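# Stow earphones in chest drawer and close it

## Task

Place the coiled earphones inside the small chest's open drawer, then push the drawer closed, with the chest still standing upright at the end.

## Robot and tools

Robot: two Franka FR3 seven-joint arms, each with a Robotiq 2F-140 two-finger gripper whose fingers cannot fold. left_arm is mounted near (-0.058, +0.407, +0.035) m and right_arm near (-0.037, -0.309, +0.035) m. Each has a wrist camera (cam_left_wrist, cam_right_wrist, 672x504), and a fixed overhead camera cam_high (504x504) looks down from behind. Calibration lines for the cameras are given in OpenCV conventions; fixed-camera positions may be off by a few mm and about 2 degrees.

Frame: scene frame, origin at table-top height midway between the nominal bases; +x points out over the table, +y toward left_arm, +z up. Arm names do not match image sides. Reported end_effector_position (m) is the point between the closed pads; fingers point along the gripper's +z and close along its y. Fingertips reach about 33 mm past that point at small gaps, only 9 mm when fully open. Printed poses can be a few cm off.

execute_actions(actions, cameras): actions is a list of actions; each action is a list of up to 15 rows, one row per 1/30 s step; if fewer than 15, the last row is held. Every row has 18 numbers in [-1, 1], always for both arms: left dx, dy, dz, rx, ry, rz, gripper position, force_limit, speed, then the same nine for the right. dx..rz are offsets (not poses) from that arm's Hand target as it stood when the action began, along scene axes; 1.0 = 0.6 m or 180 degrees; rx, ry, rz form one rotation vector, turning about the Hand target point. All rows of one action count from that same start, and each new action starts again from the current Hand target, so repeating an offset keeps moving. Six zeros re-request the current Hand target. cameras: list of names, ["all"], or []; by default images only come with an empty actions list.

move(target, speed, blend, blocking, cameras): target is one 18-number row or a list of up to 15 rows, same layout and scaling; every row's offsets count from the Hand targets at the move's start, not from the previous row. speed: path top speed in m/s, 0.002 to 2 (default 0.25), one number or one per target; rotation capped at twice that in rad/s and 2.5 rad/s. blend: corner-rounding radius in m (0 = stop at each point). Paths are straight, ignore obstacles and the other arm, and are cut off after 10 s total. Gripper numbers of a later row are applied on arrival there. blocking=false returns after about 0.5 s while the move continues. The result adds a move: line (done, off_target, moving, held, fault, with limits such as paced or held).

wait(seconds 0 to 10): let time pass holding commands. stop(): brake a running move (needs some distance). zoom_image(camera, region [x0, y0, x1, y1] in pixels, at most 504 by 504): enlarge part of the latest image of cam_high, cam_left_wrist or cam_right_wrist. clear_fault(arm: left_arm or right_arm): clears a reported torque or force fault. finished_scene(scene): ends the scene; call it only when the earphones are in the closed drawer and the chest stands upright. read_manual gives licence texts only.

Gripper numbers: position +1 = fully open (140 mm), about -0.8 = pads touch, -1 = close until blocked. force_limit sets squeeze after a slow close: roughly 14 N at -1, 40 N at 0, 58 N at +1. speed sets finger speed: about 30 mm/s at -1, 140 at 0, 250 at +1; faster closes grip harder (up to ~116 N). Both start at +1. To leave a gripper unchanged, resend its previous three numbers; a 0 is itself a command. After closing, check object_status: 0 moving, 1 blocked while opening, 2 blocked while closing (likely holding), 3 reached target or pads met. It may lag 0.2 to 1.7 s. position_measured is in counts: 3 open, ~75 = 100 mm, 139 = 60 mm, 200 = 20 mm, 230 pads together. To tighten, raise force_limit and nudge position (-1 to -0.98); to loosen, reopen and close slowly.

Controller behaviour: each step the commanded pose is clipped to within 70 mm and 16 degrees of the measured gripper; Hand target in results is that clipped command. The gripper can rest short of it; send the remainder as an offset. If an arm is pressing on something, command its target back away. Big wrist rotations may swing the elbow.

Result lines: end_effector position and quat_wxyz per arm, Hand target, Tool commands, joint positions, velocities ("within noise" when still), joint torques, external joint torques (outside push estimate, includes held weight), Flange force along gripper axes (noisy, especially during acceleration). MOTOR HOT warns of overheating; over-temperature braking lasts 30 to 60 s. Holding loads, stretching out or pushing at unreachable poses heats motors.

Faults: an arm halts if contact torque reaches its joint limit (35, 35, 32, 30, 12, 12, 12 N m), if outside force on it reaches 40 N (held weight counts), if a joint exceeds its range, or if a joint moves over 10% faster than allowed; clear with clear_fault, letting go first if the grip pins the arm.

Avoid: dropping the earphones or letting anything leave the table, tipping the chest, slamming the drawer, hard impacts or shoves, squeezing hard on a part still resting on something, any contact between the two arms or grippers (can end the scene), and unnecessary arm stops. Objects may occasionally get nudged by outside disturbances. Time spent thinking also passes in the scene.

Each tool is called after "Call:" by a JSON object that holds its "name" and its "arguments", one argument or row to a line.

## Session

Call:
{"name": "execute_actions", "arguments": {
  "actions": []
}}

Call:
{"name": "zoom_image", "arguments": {
  "camera": "cam_high",
  "region": [80, 100, 400, 420]
}}

Scene clock: 0.00 s.
left_arm: end_effector_position=(+0.3906, +0.3534, +0.3040) position_measured=3 object_status=3 end_effector_quat_wxyz=(-0.104, +0.774, -0.462, -0.421) | right_arm: end_effector_position=(+0.5086, -0.3611, +0.2859) position_measured=3 object_status=3 end_effector_quat_wxyz=(+0.657, +0.632, +0.406, +0.058)
Joint positions: left_arm=[-0.32 0.467 -0.031 -1.437 0.367 1.075 -0.844] | right_arm=[0.274 0.011 0.155 -2.572 -1.668 1.783 -1.044]
Joint velocities: within noise
Joint torques (N m): no reading
External joint torques (N m): no reading
Flange force (N): no reading
Hand target: left_arm +0.3906, +0.3534, +0.3040; -0.104, +0.774, -0.462, -0.421 | right_arm +0.5086, -0.3611, +0.2859; +0.657, +0.632, +0.406, +0.058
Tool commands: left_gripper/position=+1.0 left_gripper/force_limit=+1.0 left_gripper/speed=+1.0 right_gripper/position=+1.0 right_gripper/force_limit=+1.0 right_gripper/speed=+1.0
camera_calibration:
cam_left_wrist: T_world_to_cam=[[-0.802398, -0.554172, 0.221475, 0.450136], [-0.0399313, 0.420134, 0.906583, -0.404157], [-0.595452, 0.718597, -0.359244, 0.229469], [0, 0, 0, 1]] pos_world=[0.481688, 0.254357, 0.349144]
cam_right_wrist: T_world_to_cam=[[0.437809, 0.169359, 0.882973, -0.403825], [-0.834551, -0.288768, 0.469187, 0.188577], [0.334436, -0.942301, 0.0149133, -0.371105], [0, 0, 0, 1]] pos_world=[0.458286, -0.226846, 0.273623]

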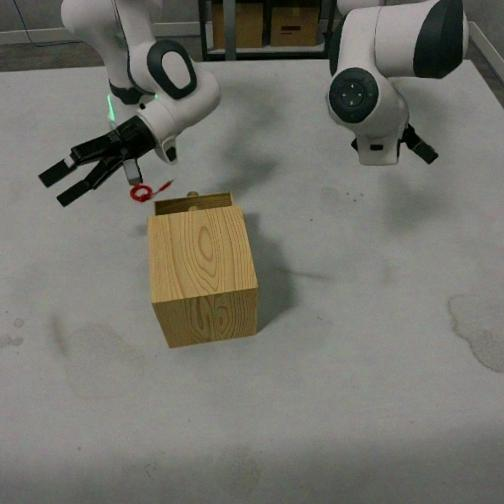

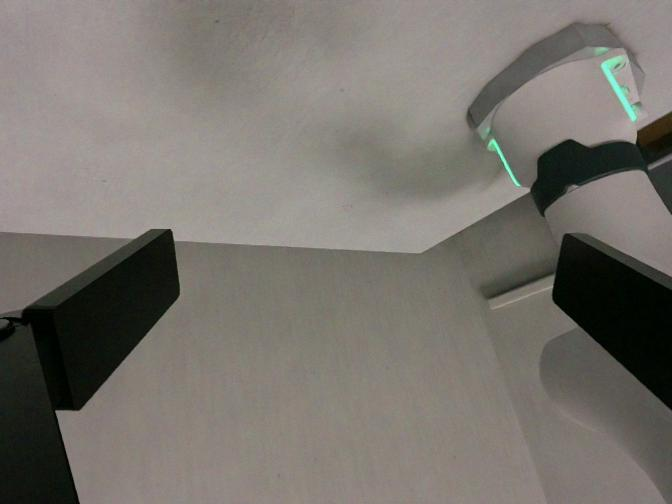

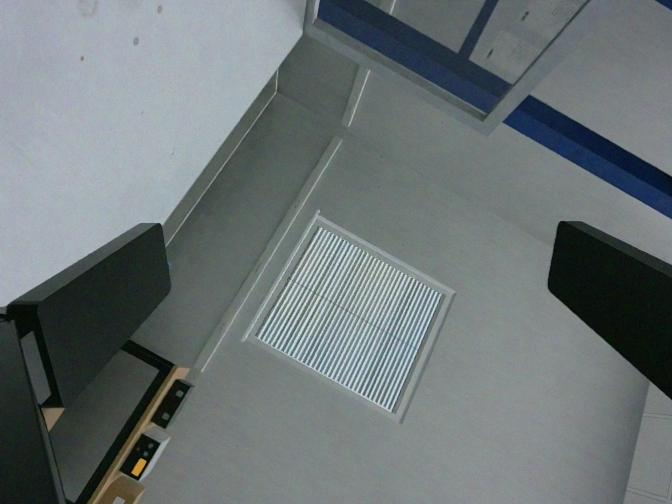

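Scaled by 1.575 from the camera's 504x504 image, which has a finer 720x720 frame.

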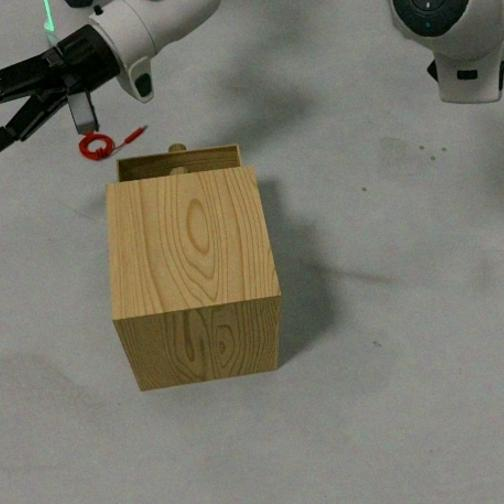

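Call:
{"name": "move", "arguments": {
  "target": [0,0,0,0,0,0,1,1,1,-0.36,0.17,0.05,0.478,0.042,-0.296,0.45,-0.6,-0.3],
  "cameras": ["cam_high","cam_right_wrist"],
  "speed": 0.4
}}

Scene clock: 30.13 s.
left_arm: end_effector_position=(+0.3906, +0.3534, +0.3040) position_measured=3 object_status=3 end_effector_quat_wxyz=(-0.104, +0.774, -0.462, -0.421) | right_arm: end_effector_position=(+0.2941, -0.2591, +0.3160) position_measured=72 object_status=3 end_effector_quat_wxyz=(+0.002, +1.000, +0.004, +0.001)
Joint positions: left_arm=[-0.32 0.467 -0.031 -1.437 0.367 1.075 -0.844] | right_arm=[0.399 -0.738 -0.229 -2.562 -0.163 1.836 -1.272]
Joint torques (N m): left_arm=[0.21 -42.35 1.27 23.15 1.74 -0.18 0.08] | right_arm=[-0.57 -7.67 3.46 25.66 1.02 2.49 0.03]
External joint torques (N m): left_arm=[0.08 2.95 0.64 0.69 -0.11 -0.02 0.08] | right_arm=[-0.57 -0.56 0.08 0.87 0.21 -0.19 0.03]
Flange force (N): left_arm=[6.4 -8.3 -10.5] | right_arm=[-0.5 0.5 -2.7]
Hand target: left_arm +0.3906, +0.3534, +0.3040; -0.104, +0.774, -0.462, -0.421 | right_arm +0.2926, -0.2591, +0.3159; +0.001, +1.000, +0.000, +0.000
Off the commanded pose: left_arm 0.000 m, 0 deg | right_arm 0.002 m, 1 deg.
move: done
camera_calibration:
cam_right_wrist: T_world_to_cam=[[-0.00816717, -0.999853, -0.0150674, -0.24173], [-0.940835, 0.00257864, 0.338857, 0.172844], [-0.338768, 0.0169434, -0.940717, 0.544859], [0, 0, 0, 1]] pos_world=[0.345224, -0.251372, 0.450346]
Images, in order (width x height): cam_high 504x504, cam_right_wrist 672x504.

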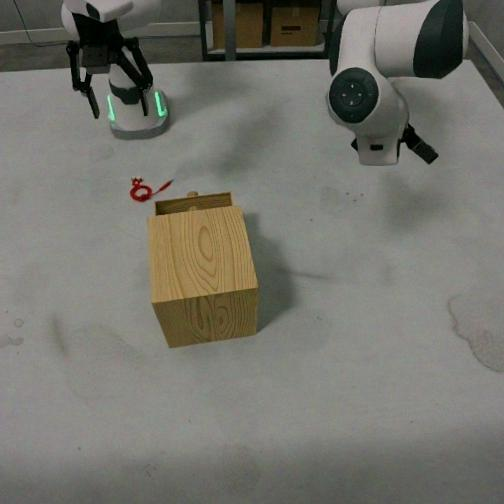

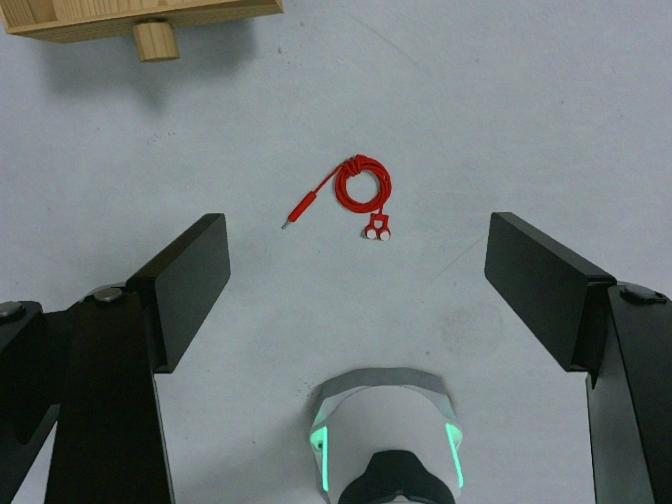

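Call:
{"name": "move", "arguments": {
  "target": [0,0,0,0,0,0,1,1,1,-0.053,-0.0193,-0.40,0,0,-0.107,0.45,-0.6,-0.3],
  "cameras": ["cam_right_wrist"],
  "speed": 0.3
}}

Scene clock: 50.97 s.
left_arm: end_effector_position=(+0.3906, +0.3534, +0.3040) position_measured=3 object_status=3 end_effector_quat_wxyz=(-0.104, +0.774, -0.462, -0.421) | right_arm: end_effector_position=(+0.2598, -0.2707, +0.0760) position_measured=72 object_status=3 end_effector_quat_wxyz=(+0.001, +0.987, -0.162, -0.001)
Joint positions: left_arm=[-0.32 0.467 -0.031 -1.437 0.367 1.075 -0.844] | right_arm=[0.26 -0.399 -0.221 -3.029 -0.179 2.629 -0.997]
Joint velocities: left_arm=[within noise] | right_arm=[-0.001 -0.001 -0.001 -0.001 0.001 0.002 0.004]
Joint torques (N m): left_arm=[0.24 -42.35 1.24 23.13 1.74 -0.18 0.08] | right_arm=[-0.29 -11.03 1.45 19.44 0.68 2.96 0]
External joint torques (N m): left_arm=[0.04 3.03 0.56 0.62 -0.13 -0.02 0.08] | right_arm=[-0.26 0.79 0.41 1.34 0.27 0.31 0]
Flange force (N): left_arm=[6.5 -8.2 -10.4] | right_arm=[6.0 -3.6 4.1]
Hand target: left_arm +0.3906, +0.3534, +0.3040; -0.104, +0.774, -0.462, -0.421 | right_arm +0.2608, -0.2707, +0.0759; +0.001, +0.986, -0.168, +0.000
Off the commanded pose: left_arm 0.000 m, 0 deg | right_arm 0.001 m, 1 deg.
move: done
camera_calibration:
cam_right_wrist: T_world_to_cam=[[-0.335371, -0.941961, -0.0153688, -0.156489], [-0.88664, 0.310077, 0.343105, 0.290664], [-0.318426, 0.128694, -0.939171, 0.332508], [0, 0, 0, 1]] pos_world=[0.311112, -0.280327, 0.210149]
Images, in order (width x height): cam_right_wrist 672x504.

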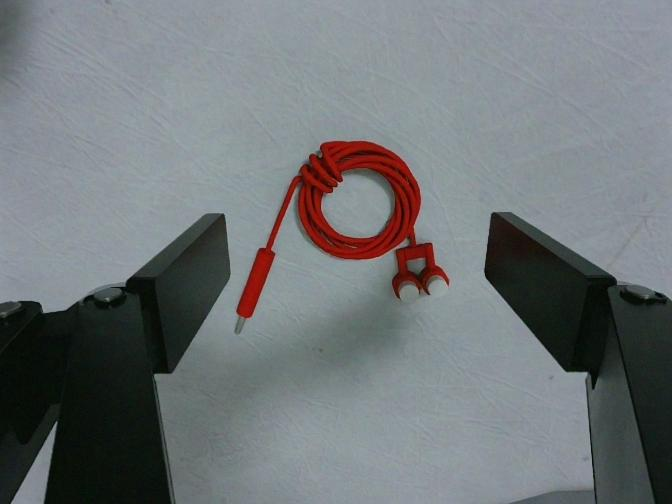

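Call:
{"name": "move", "arguments": {
  "target": [0,0,0,0,0,0,1,1,1,0.0095,-0.003,-0.0565,0,0,0,0.4,-0.6,-0.3],
  "cameras": ["cam_right_wrist"],
  "speed": 0.1
}}

Scene clock: 62.30 s.
left_arm: end_effector_position=(+0.3906, +0.3534, +0.3040) position_measured=3 object_status=3 end_effector_quat_wxyz=(-0.104, +0.774, -0.462, -0.421) | right_arm: end_effector_position=(+0.2655, -0.2728, +0.0422) position_measured=78 object_status=3 end_effector_quat_wxyz=(+0.001, +0.985, -0.170, -0.001)
Joint positions: left_arm=[-0.32 0.467 -0.031 -1.437 0.367 1.075 -0.844] | right_arm=[0.281 -0.228 -0.249 -3.018 -0.168 2.789 -0.998]
Joint velocities: left_arm=[within noise] | right_arm=[0.001 0 0 -0.001 0 0.003 -0.001]
Joint torques (N m): left_arm=[0.25 -42.34 1.25 23.12 1.75 -0.17 0.11] | right_arm=[0.88 -14.13 0.42 16.67 0.33 2.93 -0.41]
External joint torques (N m): left_arm=[0.28 2.73 0.74 0.77 -0.09 -0.02 0.11] | right_arm=[0.89 0.94 -0.33 1.24 0.05 0.28 -0.41]
Flange force (N): left_arm=[5.9 -8.3 -10.3] | right_arm=[7.4 -3.9 7.0]
Hand target: left_arm +0.3906, +0.3534, +0.3040; -0.104, +0.774, -0.462, -0.421 | right_arm +0.2665, -0.2725, +0.0420; +0.001, +0.986, -0.168, +0.000
Off the commanded pose: left_arm 0.000 m, 0 deg | right_arm 0.001 m, 0 deg.
move: done
camera_calibration:
cam_right_wrist: T_world_to_cam=[[-0.350705, -0.93636, -0.0153455, -0.15151], [-0.881453, 0.324517, 0.343116, 0.310621], [-0.3163, 0.133859, -0.939168, 0.303623], [0, 0, 0, 1]] pos_world=[0.316698, -0.283312, 0.176249]
Images, in order (width x height): cam_right_wrist 672x504.

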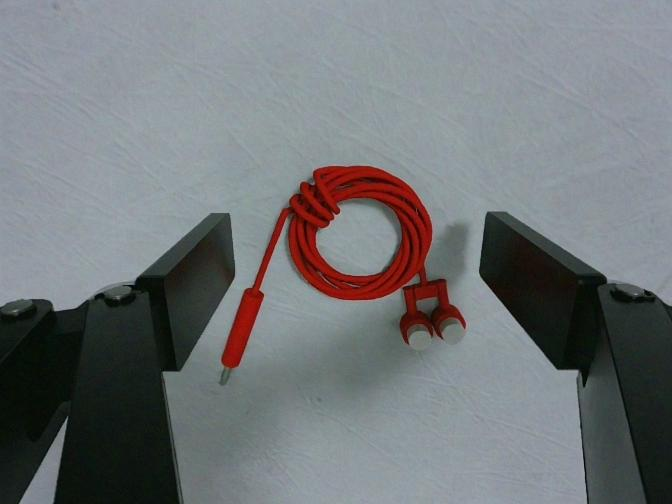

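Call:
{"name": "move", "arguments": {
  "target": [
    [0,0,0,0,0,0,1,1,1,0,0,-0.0125,0,0,0,0.4,-0.6,-0.3],
    [0,0,0,0,0,0,1,1,1,0,0,-0.0125,0,0,0,-1,-1,-1]
  ],
  "cameras": ["cam_right_wrist"],
  "speed": 0.03
}}

Scene clock: 70.80 s.
left_arm: end_effector_position=(+0.3906, +0.3534, +0.3040) position_measured=3 object_status=3 end_effector_quat_wxyz=(-0.104, +0.774, -0.462, -0.421) | right_arm: end_effector_position=(+0.2664, -0.2726, +0.0350) position_measured=214 object_status=2 end_effector_quat_wxyz=(+0.001, +0.985, -0.170, +0.000)
Joint positions: left_arm=[-0.32 0.467 -0.031 -1.437 0.367 1.075 -0.844] | right_arm=[0.296 -0.192 -0.264 -3.016 -0.165 2.825 -1]
Joint torques (N m): left_arm=[0.22 -42.4 1.25 23.12 1.74 -0.17 0.09] | right_arm=[0.81 -14.78 0.11 15.62 0.23 2.78 -0.36]
External joint torques (N m): left_arm=[0.27 3.03 0.74 0.58 -0.11 -0.02 0.09] | right_arm=[0.81 0.96 -0.59 0.75 -0.03 0.11 -0.36]
Flange force (N): left_arm=[6.3 -8.4 -10.0] | right_arm=[6.3 -2.6 6.7]
Hand target: left_arm +0.3906, +0.3534, +0.3040; -0.104, +0.774, -0.462, -0.421 | right_arm +0.2665, -0.2725, +0.0345; +0.001, +0.986, -0.168, +0.000
Off the commanded pose: left_arm 0.000 m, 0 deg | right_arm 0.001 m, 0 deg.
move: done
camera_calibration:
cam_right_wrist: T_world_to_cam=[[-0.351129, -0.936174, -0.0169371, -0.150919], [-0.881934, 0.324601, 0.3418, 0.314071], [-0.314486, 0.134953, -0.93962, 0.296983], [0, 0, 0, 1]] pos_world=[0.317395, -0.283314, 0.169146]
Images, in order (width x height): cam_right_wrist 672x504.

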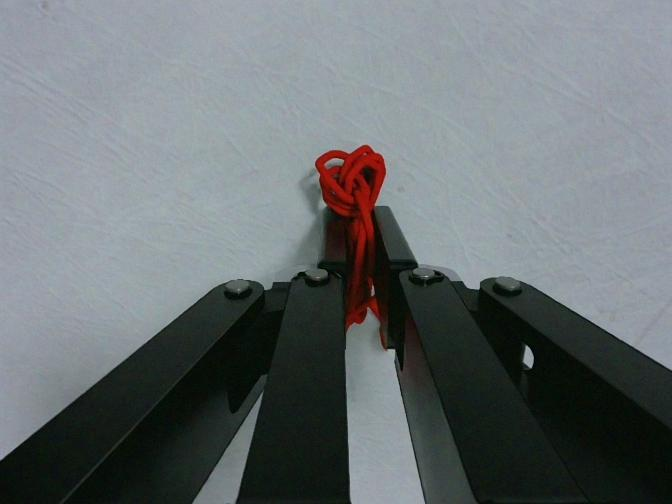

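Call:
{"name": "move", "arguments": {
  "target": [
    [0,0,0,0,0,0,1,1,1,0,0,0.45,0,0,0,-1,-1,-1],
    [0,0,0,0,0,0,1,1,1,0.09,0.25,0.6,0,0,0.142,-1,-1,-1]
  ],
  "cameras": ["cam_high","cam_right_wrist"],
  "speed": 0.25
}}

Call:
{"name": "zoom_image", "arguments": {
  "camera": "cam_right_wrist",
  "region": [100, 0, 550, 300]
}}

Call:
{"name": "zoom_image", "arguments": {
  "camera": "cam_high",
  "region": [120, 100, 280, 260]
}}

Scene clock: 81.17 s.
left_arm: end_effector_position=(+0.3906, +0.3534, +0.3040) position_measured=3 object_status=3 end_effector_quat_wxyz=(-0.104, +0.774, -0.462, -0.421) | right_arm: end_effector_position=(+0.3209, -0.1219, +0.3953) position_measured=214 object_status=2 end_effector_quat_wxyz=(-0.001, +0.999, +0.050, +0.002)
Joint positions: left_arm=[-0.32 0.467 -0.031 -1.437 0.367 1.075 -0.844] | right_arm=[0.571 -0.496 -0.099 -2.204 -0.047 1.714 -1.146]
Joint velocities: left_arm=[within noise] | right_arm=[-0.001 0.001 -0.002 -0.001 0 0 -0.006]
Joint torques (N m): left_arm=[0.23 -42.38 1.27 23.12 1.74 -0.18 0.12] | right_arm=[0.79 -14.36 0.5 26.75 0.64 2.42 -0.43]
External joint torques (N m): left_arm=[0.3 2.92 0.79 0.65 -0.11 -0.03 0.12] | right_arm=[0.74 0.82 -0.57 1.88 -0.2 -0.26 -0.42]
Flange force (N): left_arm=[6.1 -8.4 -10.1] | right_arm=[7.2 -1.7 -5.9]
Hand target: left_arm +0.3906, +0.3534, +0.3040; -0.104, +0.774, -0.462, -0.421 | right_arm +0.3205, -0.1225, +0.3945; +0.001, +0.999, +0.055, +0.000
Off the commanded pose: left_arm 0.000 m, 0 deg | right_arm 0.001 m, 1 deg.
move: done
camera_calibration:
cam_right_wrist: T_world_to_cam=[[0.0842573, -0.99624, -0.0201822, -0.130287], [-0.93714, -0.0861096, 0.338161, 0.159116], [-0.338627, -0.00957897, -0.940872, 0.622908], [0, 0, 0, 1]] pos_world=[0.371025, -0.110129, 0.52964]
Images, in order (width x height): cam_high 504x504, cam_right_wrist 672x504.

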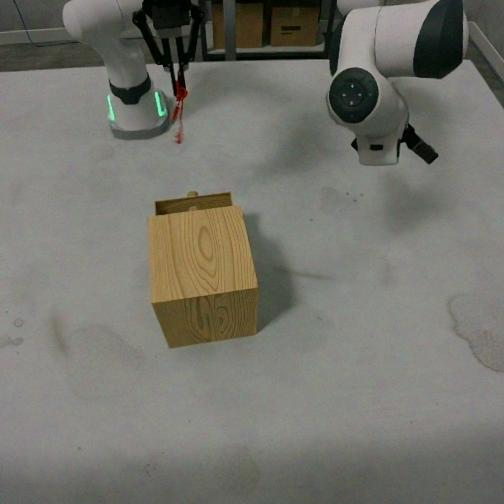

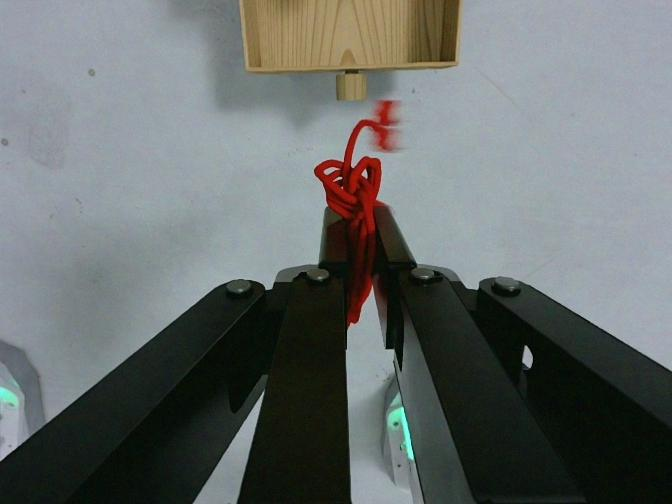

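Scaled by 1.120 from the camera's 672x504 image, which has a finer 960x720 frame.

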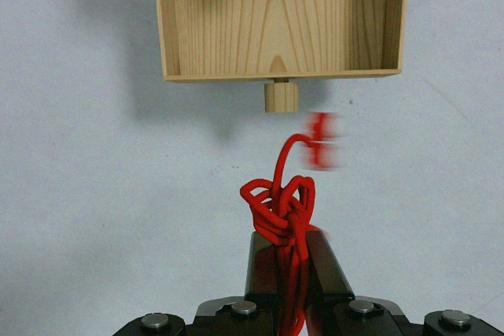

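Scaled by 3.150 from the camera's 504x504 image, which has a finer 720x720 frame.

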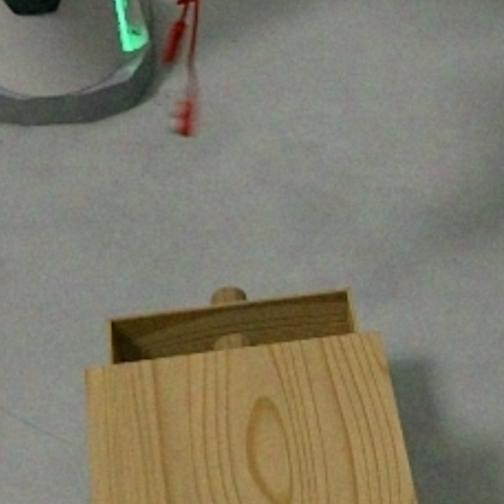

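Call:
{"name": "move", "arguments": {
  "target": [
    [0,0,0,0,0,0,1,1,1,0.185,0.0125,-0.05,0,0,0,-1,-1,-1],
    [0,0,0,0,0,0,1,1,1,0.185,0.0125,-0.25,0,0,0,-1,-1,-1]
  ],
  "cameras": ["cam_high","cam_right_wrist"],
  "speed": [0.12,0.12]
}}

Call:
{"name": "zoom_image", "arguments": {
  "camera": "cam_high",
  "region": [120, 100, 280, 260]
}}

Scene clock: 102.73 s.
left_arm: end_effector_position=(+0.3906, +0.3534, +0.3040) position_measured=3 object_status=3 end_effector_quat_wxyz=(-0.104, +0.774, -0.462, -0.421) | right_arm: end_effector_position=(+0.4308, -0.1155, +0.2450) position_measured=214 object_status=2 end_effector_quat_wxyz=(+0.002, +0.999, +0.052, -0.001)
Joint positions: left_arm=[-0.32 0.467 -0.031 -1.437 0.367 1.075 -0.844] | right_arm=[0.572 -0.111 -0.209 -2.221 -0.031 2.109 -1.26]
Joint velocities: left_arm=[within noise] | right_arm=[0 0 -0.001 0.001 0 0.004 -0.001]
Joint torques (N m): left_arm=[0.24 -42.37 1.31 23.14 1.75 -0.17 0.09] | right_arm=[0.27 -27.15 0.05 25.59 0.99 2.87 -0.34]
External joint torques (N m): left_arm=[0.24 2.84 0.77 0.75 -0.1 0 0.09] | right_arm=[0.44 0.72 -0.39 1.26 0.27 0.2 -0.34]
Flange force (N): left_arm=[6.1 -8.4 -10.4] | right_arm=[6.6 -1.3 -0.6]
Hand target: left_arm +0.3906, +0.3534, +0.3040; -0.104, +0.774, -0.462, -0.421 | right_arm +0.4315, -0.1150, +0.2445; +0.001, +0.999, +0.055, +0.000
Off the commanded pose: left_arm 0.000 m, 0 deg | right_arm 0.001 m, 0 deg.
move: done
camera_calibration:
cam_right_wrist: T_world_to_cam=[[0.0879791, -0.996018, -0.0144177, -0.139301], [-0.935238, -0.0875757, 0.343016, 0.3112], [-0.342912, -0.0166942, -0.939219, 0.519479], [0, 0, 0, 1]] pos_world=[0.481437, -0.102821, 0.379149]
Images, in order (width x height): cam_high 504x504, cam_right_wrist 672x504.

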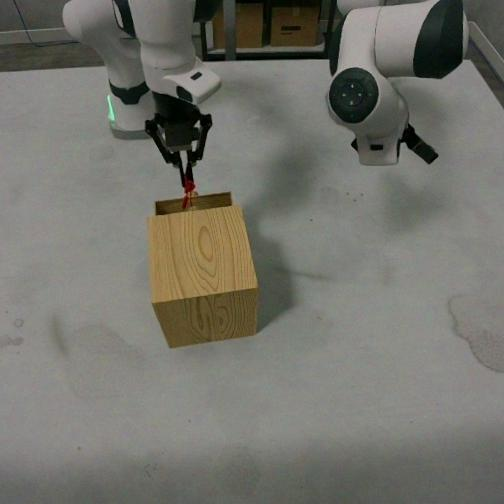

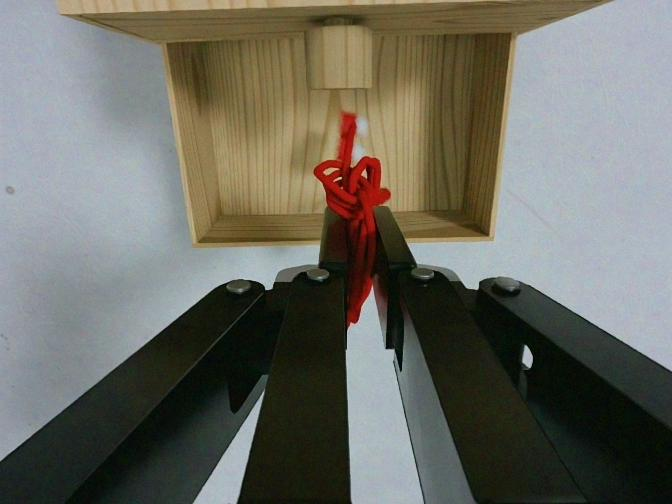

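Scaled by 3.150 from the camera's 504x504 image, which has a finer 720x720 frame.

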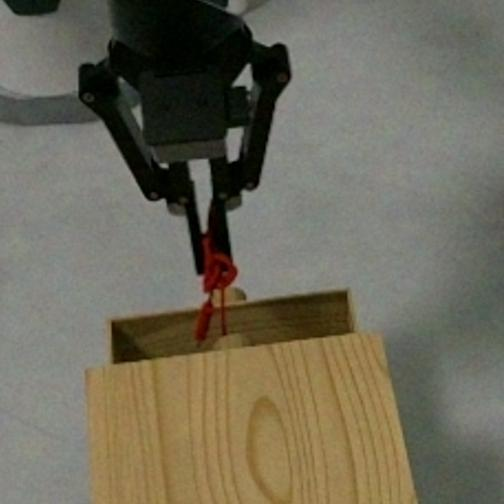

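Call:
{"name": "move", "arguments": {
  "target": [0,0,0,0,0,0,1,1,1,0.01,0.0,-0.155,0,0,0,-1,-1,-1],
  "cameras": ["cam_high","cam_right_wrist"],
  "speed": 0.06
}}

Call:
{"name": "zoom_image", "arguments": {
  "camera": "cam_high",
  "region": [120, 100, 280, 260]
}}

Scene clock: 111.57 s.
left_arm: end_effector_position=(+0.3906, +0.3534, +0.3040) position_measured=3 object_status=3 end_effector_quat_wxyz=(-0.104, +0.774, -0.462, -0.421) | right_arm: end_effector_position=(+0.4375, -0.1141, +0.1533) position_measured=214 object_status=2 end_effector_quat_wxyz=(+0.001, +0.999, +0.053, +0.001)
Joint positions: left_arm=[-0.32 0.467 -0.031 -1.437 0.367 1.075 -0.844] | right_arm=[0.571 0.033 -0.217 -2.312 0.006 2.345 -1.291]
Joint velocities: left_arm=[within noise] | right_arm=[0 0 0 0 0.002 0.004 -0.003]
Joint torques (N m): left_arm=[0.26 -42.42 1.29 23.13 1.73 -0.18 0.09] | right_arm=[-0.22 -29.28 -0.83 22.98 0.87 2.93 -0.45]
External joint torques (N m): left_arm=[0.21 3.04 0.71 0.57 -0.13 -0.03 0.09] | right_arm=[-0.22 1.5 -0.65 0.73 0.26 0.27 -0.45]
Flange force (N): left_arm=[6.3 -8.3 -10.1] | right_arm=[7.1 -0.3 3.0]
Hand target: left_arm +0.3906, +0.3534, +0.3040; -0.104, +0.774, -0.462, -0.421 | right_arm +0.4375, -0.1150, +0.1515; +0.001, +0.999, +0.055, +0.000
Off the commanded pose: left_arm 0.000 m, 0 deg | right_arm 0.002 m, 0 deg.
move: done
camera_calibration:
cam_right_wrist: T_world_to_cam=[[0.089244, -0.995879, -0.0161136, -0.140108], [-0.935984, -0.0893861, 0.340505, 0.349611], [-0.340542, -0.0153059, -0.940105, 0.434896], [0, 0, 0, 1]] pos_world=[0.487834, -0.101624, 0.287546]
Images, in order (width x height): cam_high 504x504, cam_right_wrist 672x504.

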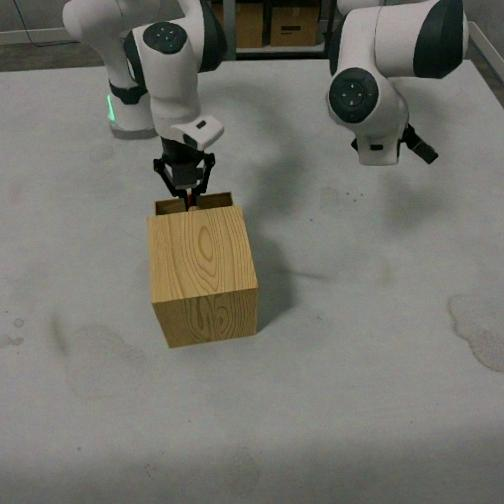

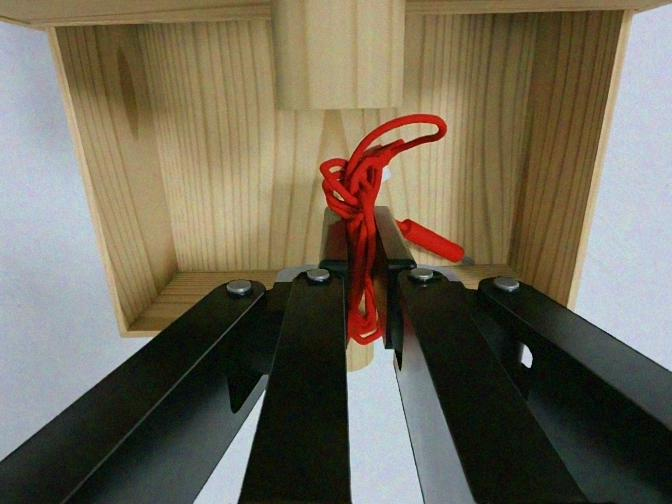

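Scaled by 3.150 from the camera's 504x504 image, which has a finer 720x720 frame.

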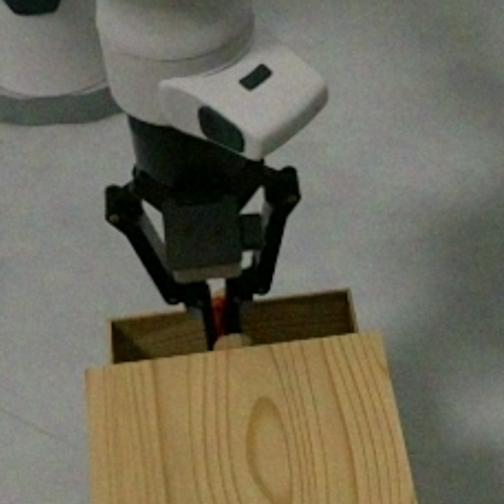

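Call:
{"name": "move", "arguments": {
  "target": [
    [0,0,0,0,0,0,1,1,1,0.022,0.0,-0.022,0,0,0,-1,-1,-1],
    [0,0,0,0,0,0,1,1,1,0.022,0.0,-0.022,0,0,0,-0.2,-1,-1]
  ],
  "cameras": ["cam_right_wrist"],
  "speed": 0.05
}}

Call:
{"name": "wait", "arguments": {
  "seconds": 0.5,
  "cameras": ["cam_right_wrist"]
}}

Scene clock: 120.43 s.
left_arm: end_effector_position=(+0.3906, +0.3534, +0.3040) position_measured=3 object_status=3 end_effector_quat_wxyz=(-0.104, +0.774, -0.462, -0.421) | right_arm: end_effector_position=(+0.4497, -0.1147, +0.1390) position_measured=154 object_status=0 end_effector_quat_wxyz=(+0.001, +0.999, +0.053, +0.000)
Joint positions: left_arm=[-0.32 0.467 -0.031 -1.437 0.367 1.075 -0.844] | right_arm=[0.564 0.09 -0.22 -2.282 0.025 2.368 -1.315]
Joint torques (N m): left_arm=[0.23 -42.38 1.28 23.14 1.75 -0.17 0.09] | right_arm=[-0.16 -30.99 -0.81 23.55 0.88 2.92 -0.38]
External joint torques (N m): left_arm=[-0.01 2.88 0.57 0.7 -0.12 -0.02 0.09] | right_arm=[-0.18 1.42 -0.3 1.56 0.28 0.26 -0.38]
Flange force (N): left_arm=[6.3 -8.1 -10.5] | right_arm=[9.5 -1.4 2.4]
Hand target: left_arm +0.3906, +0.3534, +0.3040; -0.104, +0.774, -0.462, -0.421 | right_arm +0.4507, -0.1150, +0.1383; +0.001, +0.999, +0.055, +0.000
Off the commanded pose: left_arm 0.000 m, 0 deg | right_arm 0.001 m, 0 deg.
move: done
camera_calibration:
cam_right_wrist: T_world_to_cam=[[0.0898918, -0.995829, -0.0155969, -0.142305], [-0.935194, -0.0897836, 0.342566, 0.365089], [-0.342537, -0.0162077, -0.939364, 0.426282], [0, 0, 0, 1]] pos_world=[0.500239, -0.102023, 0.273148]
Images, in order (width x height): cam_right_wrist 672x504.

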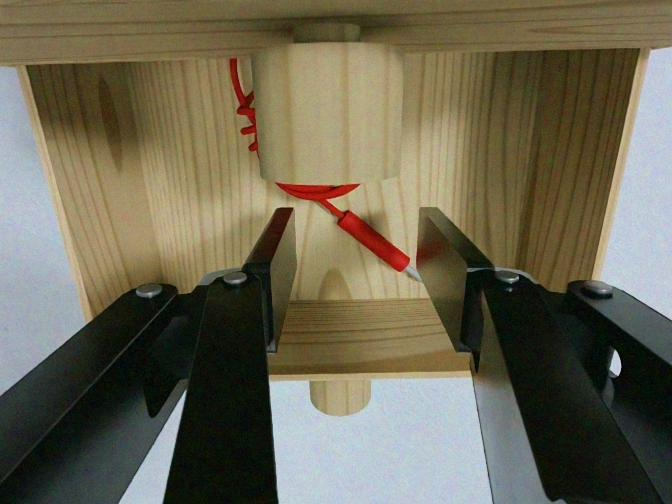

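Scene clock: 120.93 s.
left_arm: end_effector_position=(+0.3906, +0.3534, +0.3040) position_measured=3 object_status=3 end_effector_quat_wxyz=(-0.104, +0.774, -0.462, -0.421) | right_arm: end_effector_position=(+0.4497, -0.1147, +0.1390) position_measured=154 object_status=3 end_effector_quat_wxyz=(+0.001, +0.999, +0.053, +0.000)
Joint positions: left_arm=[-0.32 0.467 -0.031 -1.437 0.367 1.075 -0.844] | right_arm=[0.564 0.09 -0.22 -2.282 0.025 2.368 -1.315]
Joint torques (N m): left_arm=[0.26 -42.4 1.28 23.15 1.73 -0.17 0.07] | right_arm=[-0.18 -30.94 -0.84 23.58 0.87 2.88 -0.42]
External joint torques (N m): left_arm=[0.34 3 0.8 0.63 -0.11 -0.02 0.07] | right_arm=[-0.27 1.44 -0.41 1.56 0.27 0.21 -0.42]
Flange force (N): left_arm=[6.3 -8.5 -10.2] | right_arm=[9.7 -1.1 2.3]
Hand target: left_arm +0.3906, +0.3534, +0.3040; -0.104, +0.774, -0.462, -0.421 | right_arm +0.4507, -0.1150, +0.1383; +0.001, +0.999, +0.055, +0.000
Tool commands: left_gripper/position=+1.0 left_gripper/force_limit=+1.0 left_gripper/speed=+1.0 right_gripper/position=-0.2 right_gripper/force_limit=-1.0 right_gripper/speed=-1.0
Off the commanded pose: left_arm 0.000 m, 0 deg | right_arm 0.001 m, 0 deg.
wait: 0.50 s; at rest by 0.17 s
camera_calibration:
cam_right_wrist: T_world_to_cam=[[0.0898918, -0.995829, -0.0155969, -0.142305], [-0.935194, -0.0897836, 0.342566, 0.365089], [-0.342537, -0.0162077, -0.939364, 0.426282], [0, 0, 0, 1]] pos_world=[0.500239, -0.102023, 0.273148]
Images, in order (width x height): cam_right_wrist 672x504.

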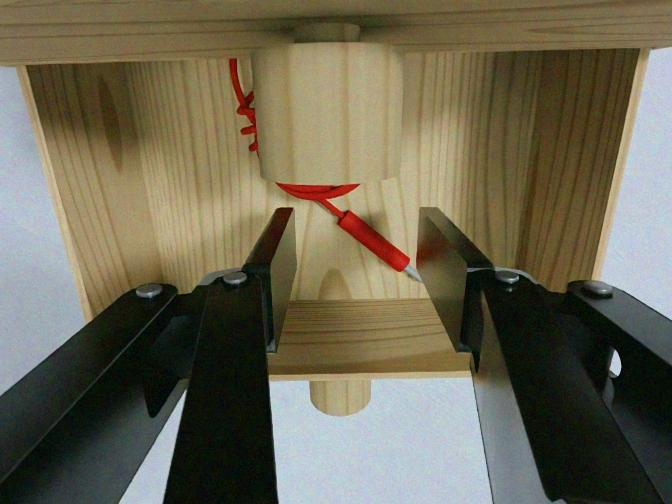

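Call:
{"name": "move", "arguments": {
  "target": [
    [0,0,0,0,0,0,1,1,1,0,0,0.25,0,0,0,-0.2,-1,-1],
    [0,0,0,0,0,0,1,1,1,-0.245,-0.022,0.25,0.003,-0.033,0,-0.2,-1,-1],
    [0,0,0,0,0,0,1,1,1,-0.245,-0.022,0.24,0.003,-0.033,0,-0.8,-1,-0.5]
  ],
  "cameras": ["cam_high","cam_right_wrist"],
  "speed": [0.1,0.25,0.1]
}}

Scene clock: 138.00 s.
left_arm: end_effector_position=(+0.3906, +0.3534, +0.3040) position_measured=3 object_status=3 end_effector_quat_wxyz=(-0.104, +0.774, -0.462, -0.421) | right_arm: end_effector_position=(+0.3036, -0.1285, +0.2833) position_measured=229 object_status=0 end_effector_quat_wxyz=(+0.000, +0.997, +0.059, +0.052)
Joint positions: left_arm=[-0.32 0.467 -0.031 -1.437 0.367 1.075 -0.844] | right_arm=[0.536 -0.62 -0.048 -2.61 -0.086 2.082 -1.119]
Joint torques (N m): left_arm=[0.23 -42.4 1.26 23.16 1.75 -0.17 0.1] | right_arm=[-0.19 -10.74 0.56 26.02 0.98 3.15 0.07]
External joint torques (N m): left_arm=[0.04 2.91 0.59 0.67 -0.12 -0.02 0.1] | right_arm=[-0.17 0.44 0.39 0.99 0.27 0.25 0.06]
Flange force (N): left_arm=[6.3 -8.1 -10.4] | right_arm=[3.7 -2.4 -0.7]
Hand target: left_arm +0.3906, +0.3534, +0.3040; -0.104, +0.774, -0.462, -0.421 | right_arm +0.3037, -0.1282, +0.2823; -0.001, +0.997, +0.055, +0.052
Off the commanded pose: left_arm 0.000 m, 0 deg | right_arm 0.001 m, 0 deg.
move: done
camera_calibration:
cam_right_wrist: T_world_to_cam=[[0.102583, -0.99462, -0.0143849, -0.144691], [-0.964911, -0.103012, 0.241526, 0.213813], [-0.241709, -0.0108963, -0.970288, 0.490374], [0, 0, 0, 1]] pos_world=[0.339681, -0.116544, 0.422081]
Images, in order (width x height): cam_high 504x504, cam_right_wrist 672x504.

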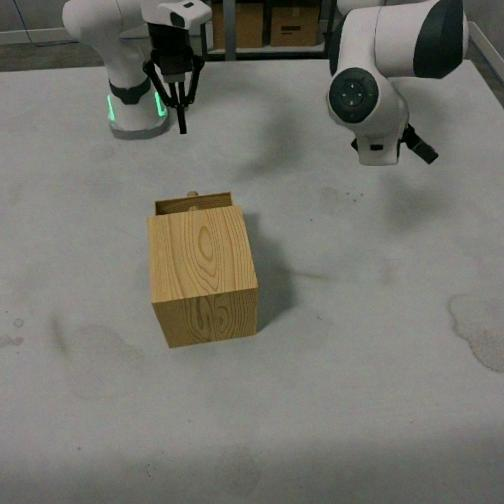

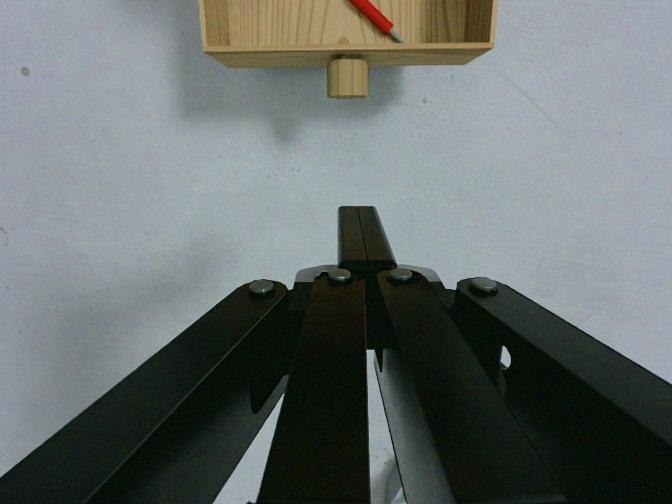

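Call:
{"name": "move", "arguments": {
  "target": [0,0,0,0,0,0,1,1,1,0,0.012,-0.323,0,0,0,-0.8,-1,-0.5],
  "cameras": ["cam_high","cam_right_wrist"],
  "speed": 0.15
}}

Call:
{"name": "zoom_image", "arguments": {
  "camera": "cam_high",
  "region": [120, 100, 280, 260]
}}

Scene clock: 154.90 s.
left_arm: end_effector_position=(+0.3906, +0.3534, +0.3040) position_measured=3 object_status=3 end_effector_quat_wxyz=(-0.104, +0.774, -0.462, -0.421) | right_arm: end_effector_position=(+0.3026, -0.1213, +0.0887) position_measured=229 object_status=3 end_effector_quat_wxyz=(-0.001, +0.997, +0.058, +0.051)
Joint positions: left_arm=[-0.32 0.467 -0.031 -1.437 0.367 1.075 -0.844] | right_arm=[0.508 -0.212 -0.03 -2.849 -0.123 2.726 -1.062]
Joint velocities: left_arm=[within noise] | right_arm=[-0.002 -0.001 0 -0.002 -0.001 0.005 0.004]
Joint torques (N m): left_arm=[0.26 -42.35 1.23 23.1 1.74 -0.18 0.11] | right_arm=[0 -17.81 -0.04 19.79 0.18 3.21 -0.05]
External joint torques (N m): left_arm=[0.47 2.74 0.86 0.74 -0.08 -0.03 0.1] | right_arm=[-0.08 1.05 -0.03 1.3 -0.28 0.32 -0.06]
Flange force (N): left_arm=[5.7 -8.4 -10.1] | right_arm=[6.0 -2.5 5.1]
Hand target: left_arm +0.3906, +0.3534, +0.3040; -0.104, +0.774, -0.462, -0.421 | right_arm +0.3037, -0.1210, +0.0885; -0.001, +0.997, +0.055, +0.052
Off the commanded pose: left_arm 0.000 m, 0 deg | right_arm 0.001 m, 0 deg.
move: done
camera_calibration:
cam_right_wrist: T_world_to_cam=[[0.101084, -0.994756, -0.0155812, -0.139713], [-0.964297, -0.101818, 0.244468, 0.260333], [-0.244773, -0.00968688, -0.969532, 0.302416], [0, 0, 0, 1]] pos_world=[0.339184, -0.109544, 0.227382]
Images, in order (width x height): cam_high 504x504, cam_right_wrist 672x504.

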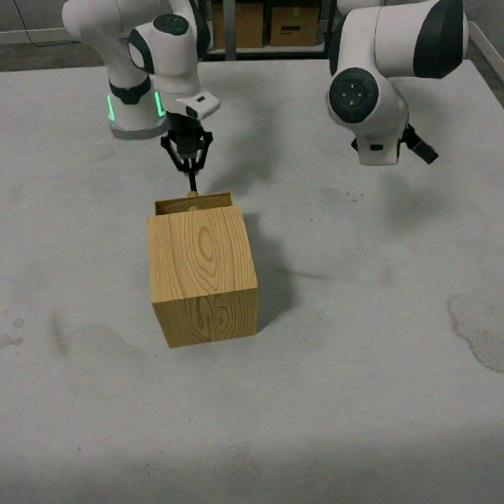

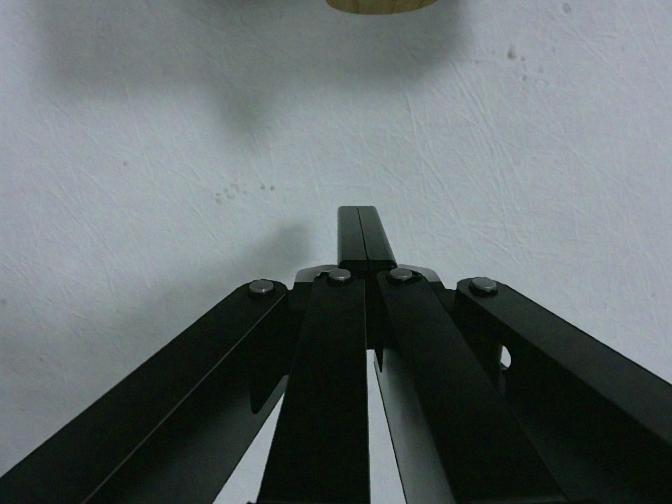

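Scaled by 3.150 from the camera's 504x504 image, which has a finer 720x720 frame.

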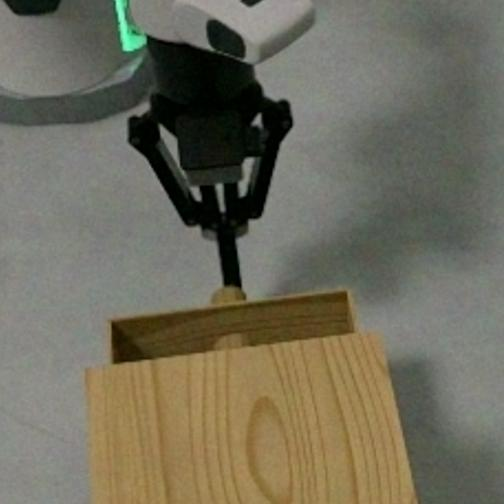

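Call:
{"name": "move", "arguments": {
  "target": [0,0,0,0,0,0,1,1,1,0.195,0.0165,0,0,0,0,-0.8,-1,-0.5],
  "cameras": ["cam_high","cam_right_wrist"],
  "speed": 0.05
}}

Call:
{"name": "zoom_image", "arguments": {
  "camera": "cam_high",
  "region": [120, 100, 280, 260]
}}

Scene clock: 166.17 s.
left_arm: end_effector_position=(+0.3906, +0.3534, +0.3040) position_measured=3 object_status=3 end_effector_quat_wxyz=(-0.104, +0.774, -0.462, -0.421) | right_arm: end_effector_position=(+0.4214, -0.1100, +0.0897) position_measured=229 object_status=3 end_effector_quat_wxyz=(-0.002, +0.997, +0.052, +0.054)
Joint positions: left_arm=[-0.32 0.467 -0.031 -1.437 0.367 1.075 -0.844] | right_arm=[0.485 0.07 -0.1 -2.506 -0.065 2.678 -1.198]
Joint velocities: left_arm=[within noise] | right_arm=[0 -0.001 -0.001 -0.001 0 0.001 -0.006]
Joint torques (N m): left_arm=[0.22 -42.39 1.26 23.18 1.74 -0.17 0.09] | right_arm=[-0.29 -28.49 -0.22 21.01 0.77 2.75 -0.44]
External joint torques (N m): left_arm=[0.2 2.87 0.71 0.74 -0.11 -0.02 0.09] | right_arm=[-0.27 1.22 -0.08 1.5 0.26 -0.17 -0.44]
Flange force (N): left_arm=[6.2 -8.4 -10.5] | right_arm=[8.2 -1.1 3.2]
Hand target: left_arm +0.3906, +0.3534, +0.3040; -0.104, +0.774, -0.462, -0.421 | right_arm +0.4207, -0.1111, +0.0885; -0.001, +0.997, +0.055, +0.052
Off the commanded pose: left_arm 0.000 m, 0 deg | right_arm 0.002 m, 0 deg.
move: done
camera_calibration:
cam_right_wrist: T_world_to_cam=[[0.0901734, -0.995765, -0.0178837, -0.135746], [-0.967051, -0.0918375, 0.23744, 0.378585], [-0.238077, -0.00411627, -0.971238, 0.330602], [0, 0, 0, 1]] pos_world=[0.457061, -0.0990422, 0.228774]
Images, in order (width x height): cam_high 504x504, cam_right_wrist 672x504.

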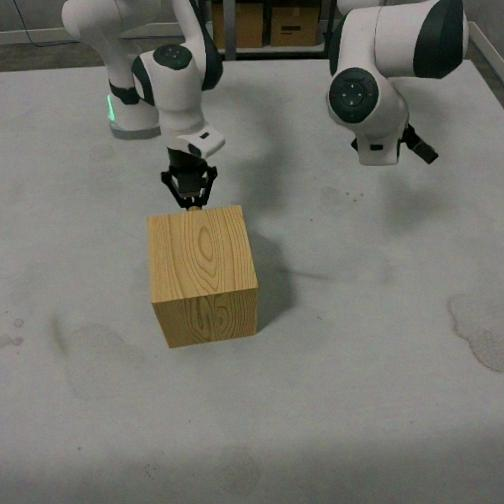

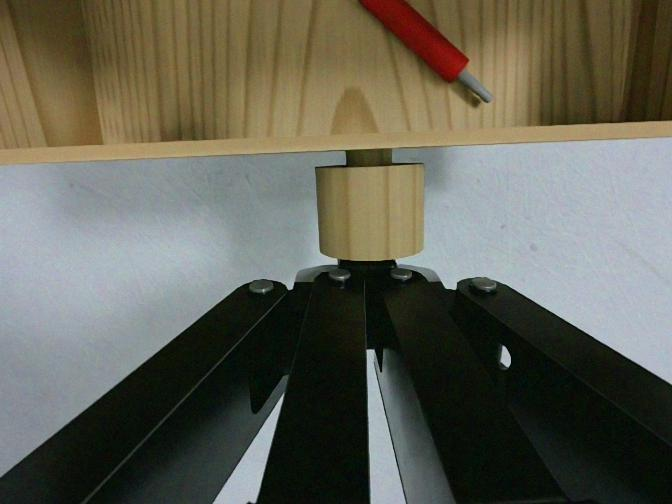

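Scaled by 3.150 from the camera's 504x504 image, which has a finer 720x720 frame.

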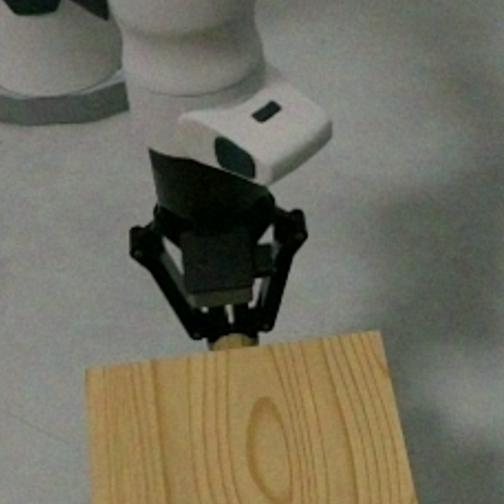

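Call:
{"name": "move", "arguments": {
  "target": [0,0,0,0,0,0,1,1,1,0.045,0.002,0,0,0,0,-0.8,-1,-0.5],
  "cameras": ["cam_high","cam_right_wrist"],
  "speed": 0.04
}}

Call:
{"name": "zoom_image", "arguments": {
  "camera": "cam_high",
  "region": [120, 100, 280, 260]
}}

Scene clock: 173.47 s.
left_arm: end_effector_position=(+0.3906, +0.3534, +0.3040) position_measured=3 object_status=3 end_effector_quat_wxyz=(-0.104, +0.774, -0.462, -0.421) | right_arm: end_effector_position=(+0.4485, -0.1090, +0.0898) position_measured=229 object_status=3 end_effector_quat_wxyz=(-0.002, +0.997, +0.052, +0.054)
Joint positions: left_arm=[-0.32 0.467 -0.031 -1.437 0.367 1.075 -0.844] | right_arm=[0.466 0.13 -0.099 -2.422 -0.046 2.654 -1.232]
Joint velocities: left_arm=[within noise] | right_arm=[-0.001 0 -0.001 0 0 -0.001 -0.006]
Joint torques (N m): left_arm=[0.22 -42.35 1.3 23.12 1.74 -0.17 0.07] | right_arm=[-0.37 -30.7 -0.06 21.57 0.77 2.76 -0.5]
External joint torques (N m): left_arm=[0.22 2.8 0.76 0.72 -0.1 -0.02 0.07] | right_arm=[-0.31 1.42 0.25 1.72 0.25 -0.16 -0.5]
Flange force (N): left_arm=[6.0 -8.2 -10.2] | right_arm=[9.5 -1.4 3.6]
Hand target: left_arm +0.3906, +0.3534, +0.3040; -0.104, +0.774, -0.462, -0.421 | right_arm +0.4477, -0.1099, +0.0885; -0.001, +0.997, +0.055, +0.052
Off the commanded pose: left_arm 0.000 m, 0 deg | right_arm 0.002 m, 0 deg.
move: done
camera_calibration:
cam_right_wrist: T_world_to_cam=[[0.0897881, -0.995802, -0.0177912, -0.137032], [-0.967089, -0.0914413, 0.23744, 0.404941], [-0.23807, -0.00411357, -0.971239, 0.337055], [0, 0, 0, 1]] pos_world=[0.48416, -0.0980418, 0.228774]
Images, in order (width x height): cam_high 504x504, cam_right_wrist 672x504.

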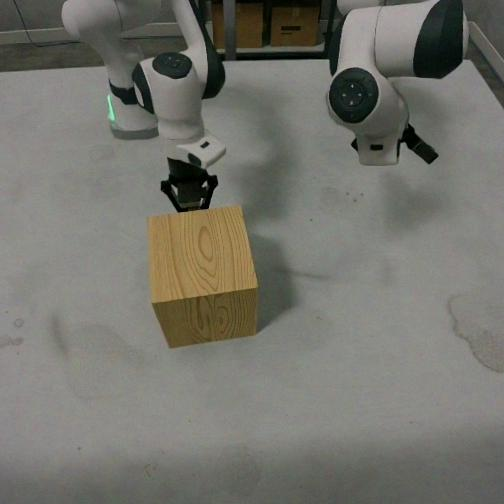

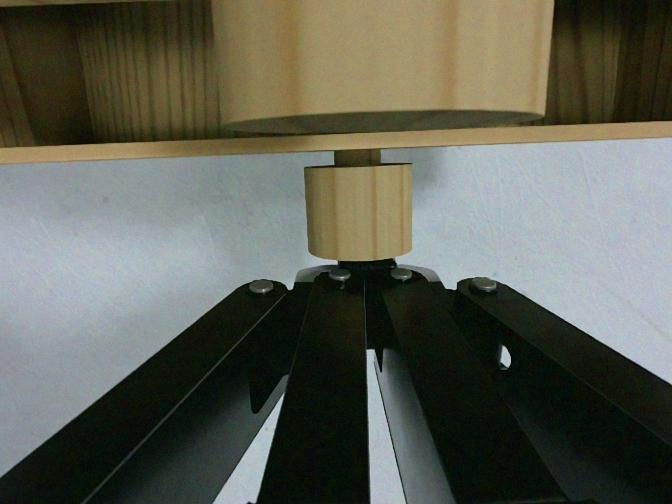

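Scaled by 3.150 from the camera's 504x504 image, which has a finer 720x720 frame.

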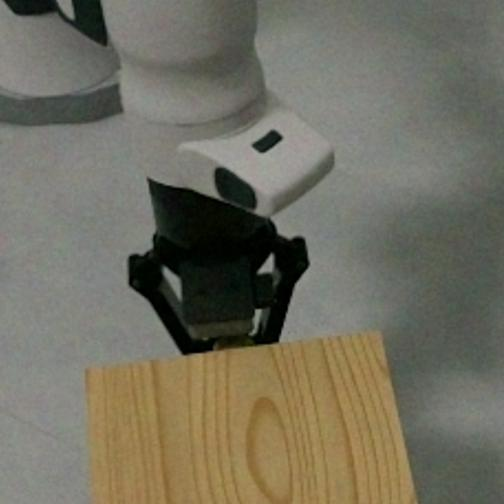

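Call:
{"name": "move", "arguments": {
  "target": [0,0,0,0,0,0,1,1,1,0.035,0.002,0,0,0,0,-0.8,-1,-0.5],
  "cameras": ["cam_right_wrist"],
  "speed": 0.03
}}

Scene clock: 180.17 s.
left_arm: end_effector_position=(+0.3906, +0.3534, +0.3040) position_measured=3 object_status=3 end_effector_quat_wxyz=(-0.104, +0.774, -0.462, -0.421) | right_arm: end_effector_position=(+0.4695, -0.1078, +0.0899) position_measured=229 object_status=3 end_effector_quat_wxyz=(-0.002, +0.997, +0.052, +0.054)
Joint positions: left_arm=[-0.32 0.467 -0.031 -1.437 0.367 1.075 -0.844] | right_arm=[0.451 0.177 -0.097 -2.354 -0.033 2.634 -1.256]
Joint velocities: left_arm=[within noise] | right_arm=[-0.001 0 0 0 -0.002 -0.002 -0.005]
Joint torques (N m): left_arm=[0.2 -42.38 1.28 23.18 1.74 -0.18 0.08] | right_arm=[-0.4 -32.52 -0.19 21.76 0.78 2.8 -0.4]
External joint torques (N m): left_arm=[0.16 2.96 0.72 0.68 -0.11 -0.03 0.08] | right_arm=[-0.43 1.58 0.13 1.54 0.26 -0.12 -0.4]
Flange force (N): left_arm=[6.3 -8.4 -10.5] | right_arm=[9.3 -1.2 4.0]
Hand target: left_arm +0.3906, +0.3534, +0.3040; -0.104, +0.774, -0.462, -0.421 | right_arm +0.4687, -0.1087, +0.0885; -0.001, +0.997, +0.055, +0.052
Off the commanded pose: left_arm 0.000 m, 0 deg | right_arm 0.002 m, 0 deg.
move: done
camera_calibration:
cam_right_wrist: T_world_to_cam=[[0.0898056, -0.995802, -0.0176833, -0.137754], [-0.967111, -0.0914329, 0.237354, 0.425367], [-0.237975, -0.00421402, -0.971262, 0.342104], [0, 0, 0, 1]] pos_world=[0.50516, -0.0968417, 0.228874]
Images, in order (width x height): cam_right_wrist 672x504.

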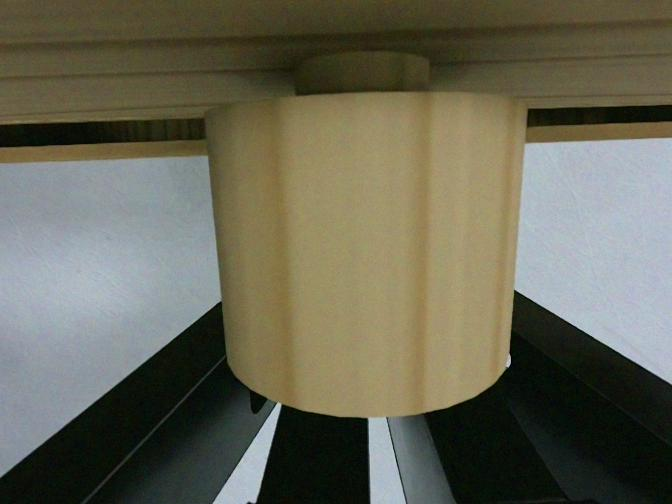

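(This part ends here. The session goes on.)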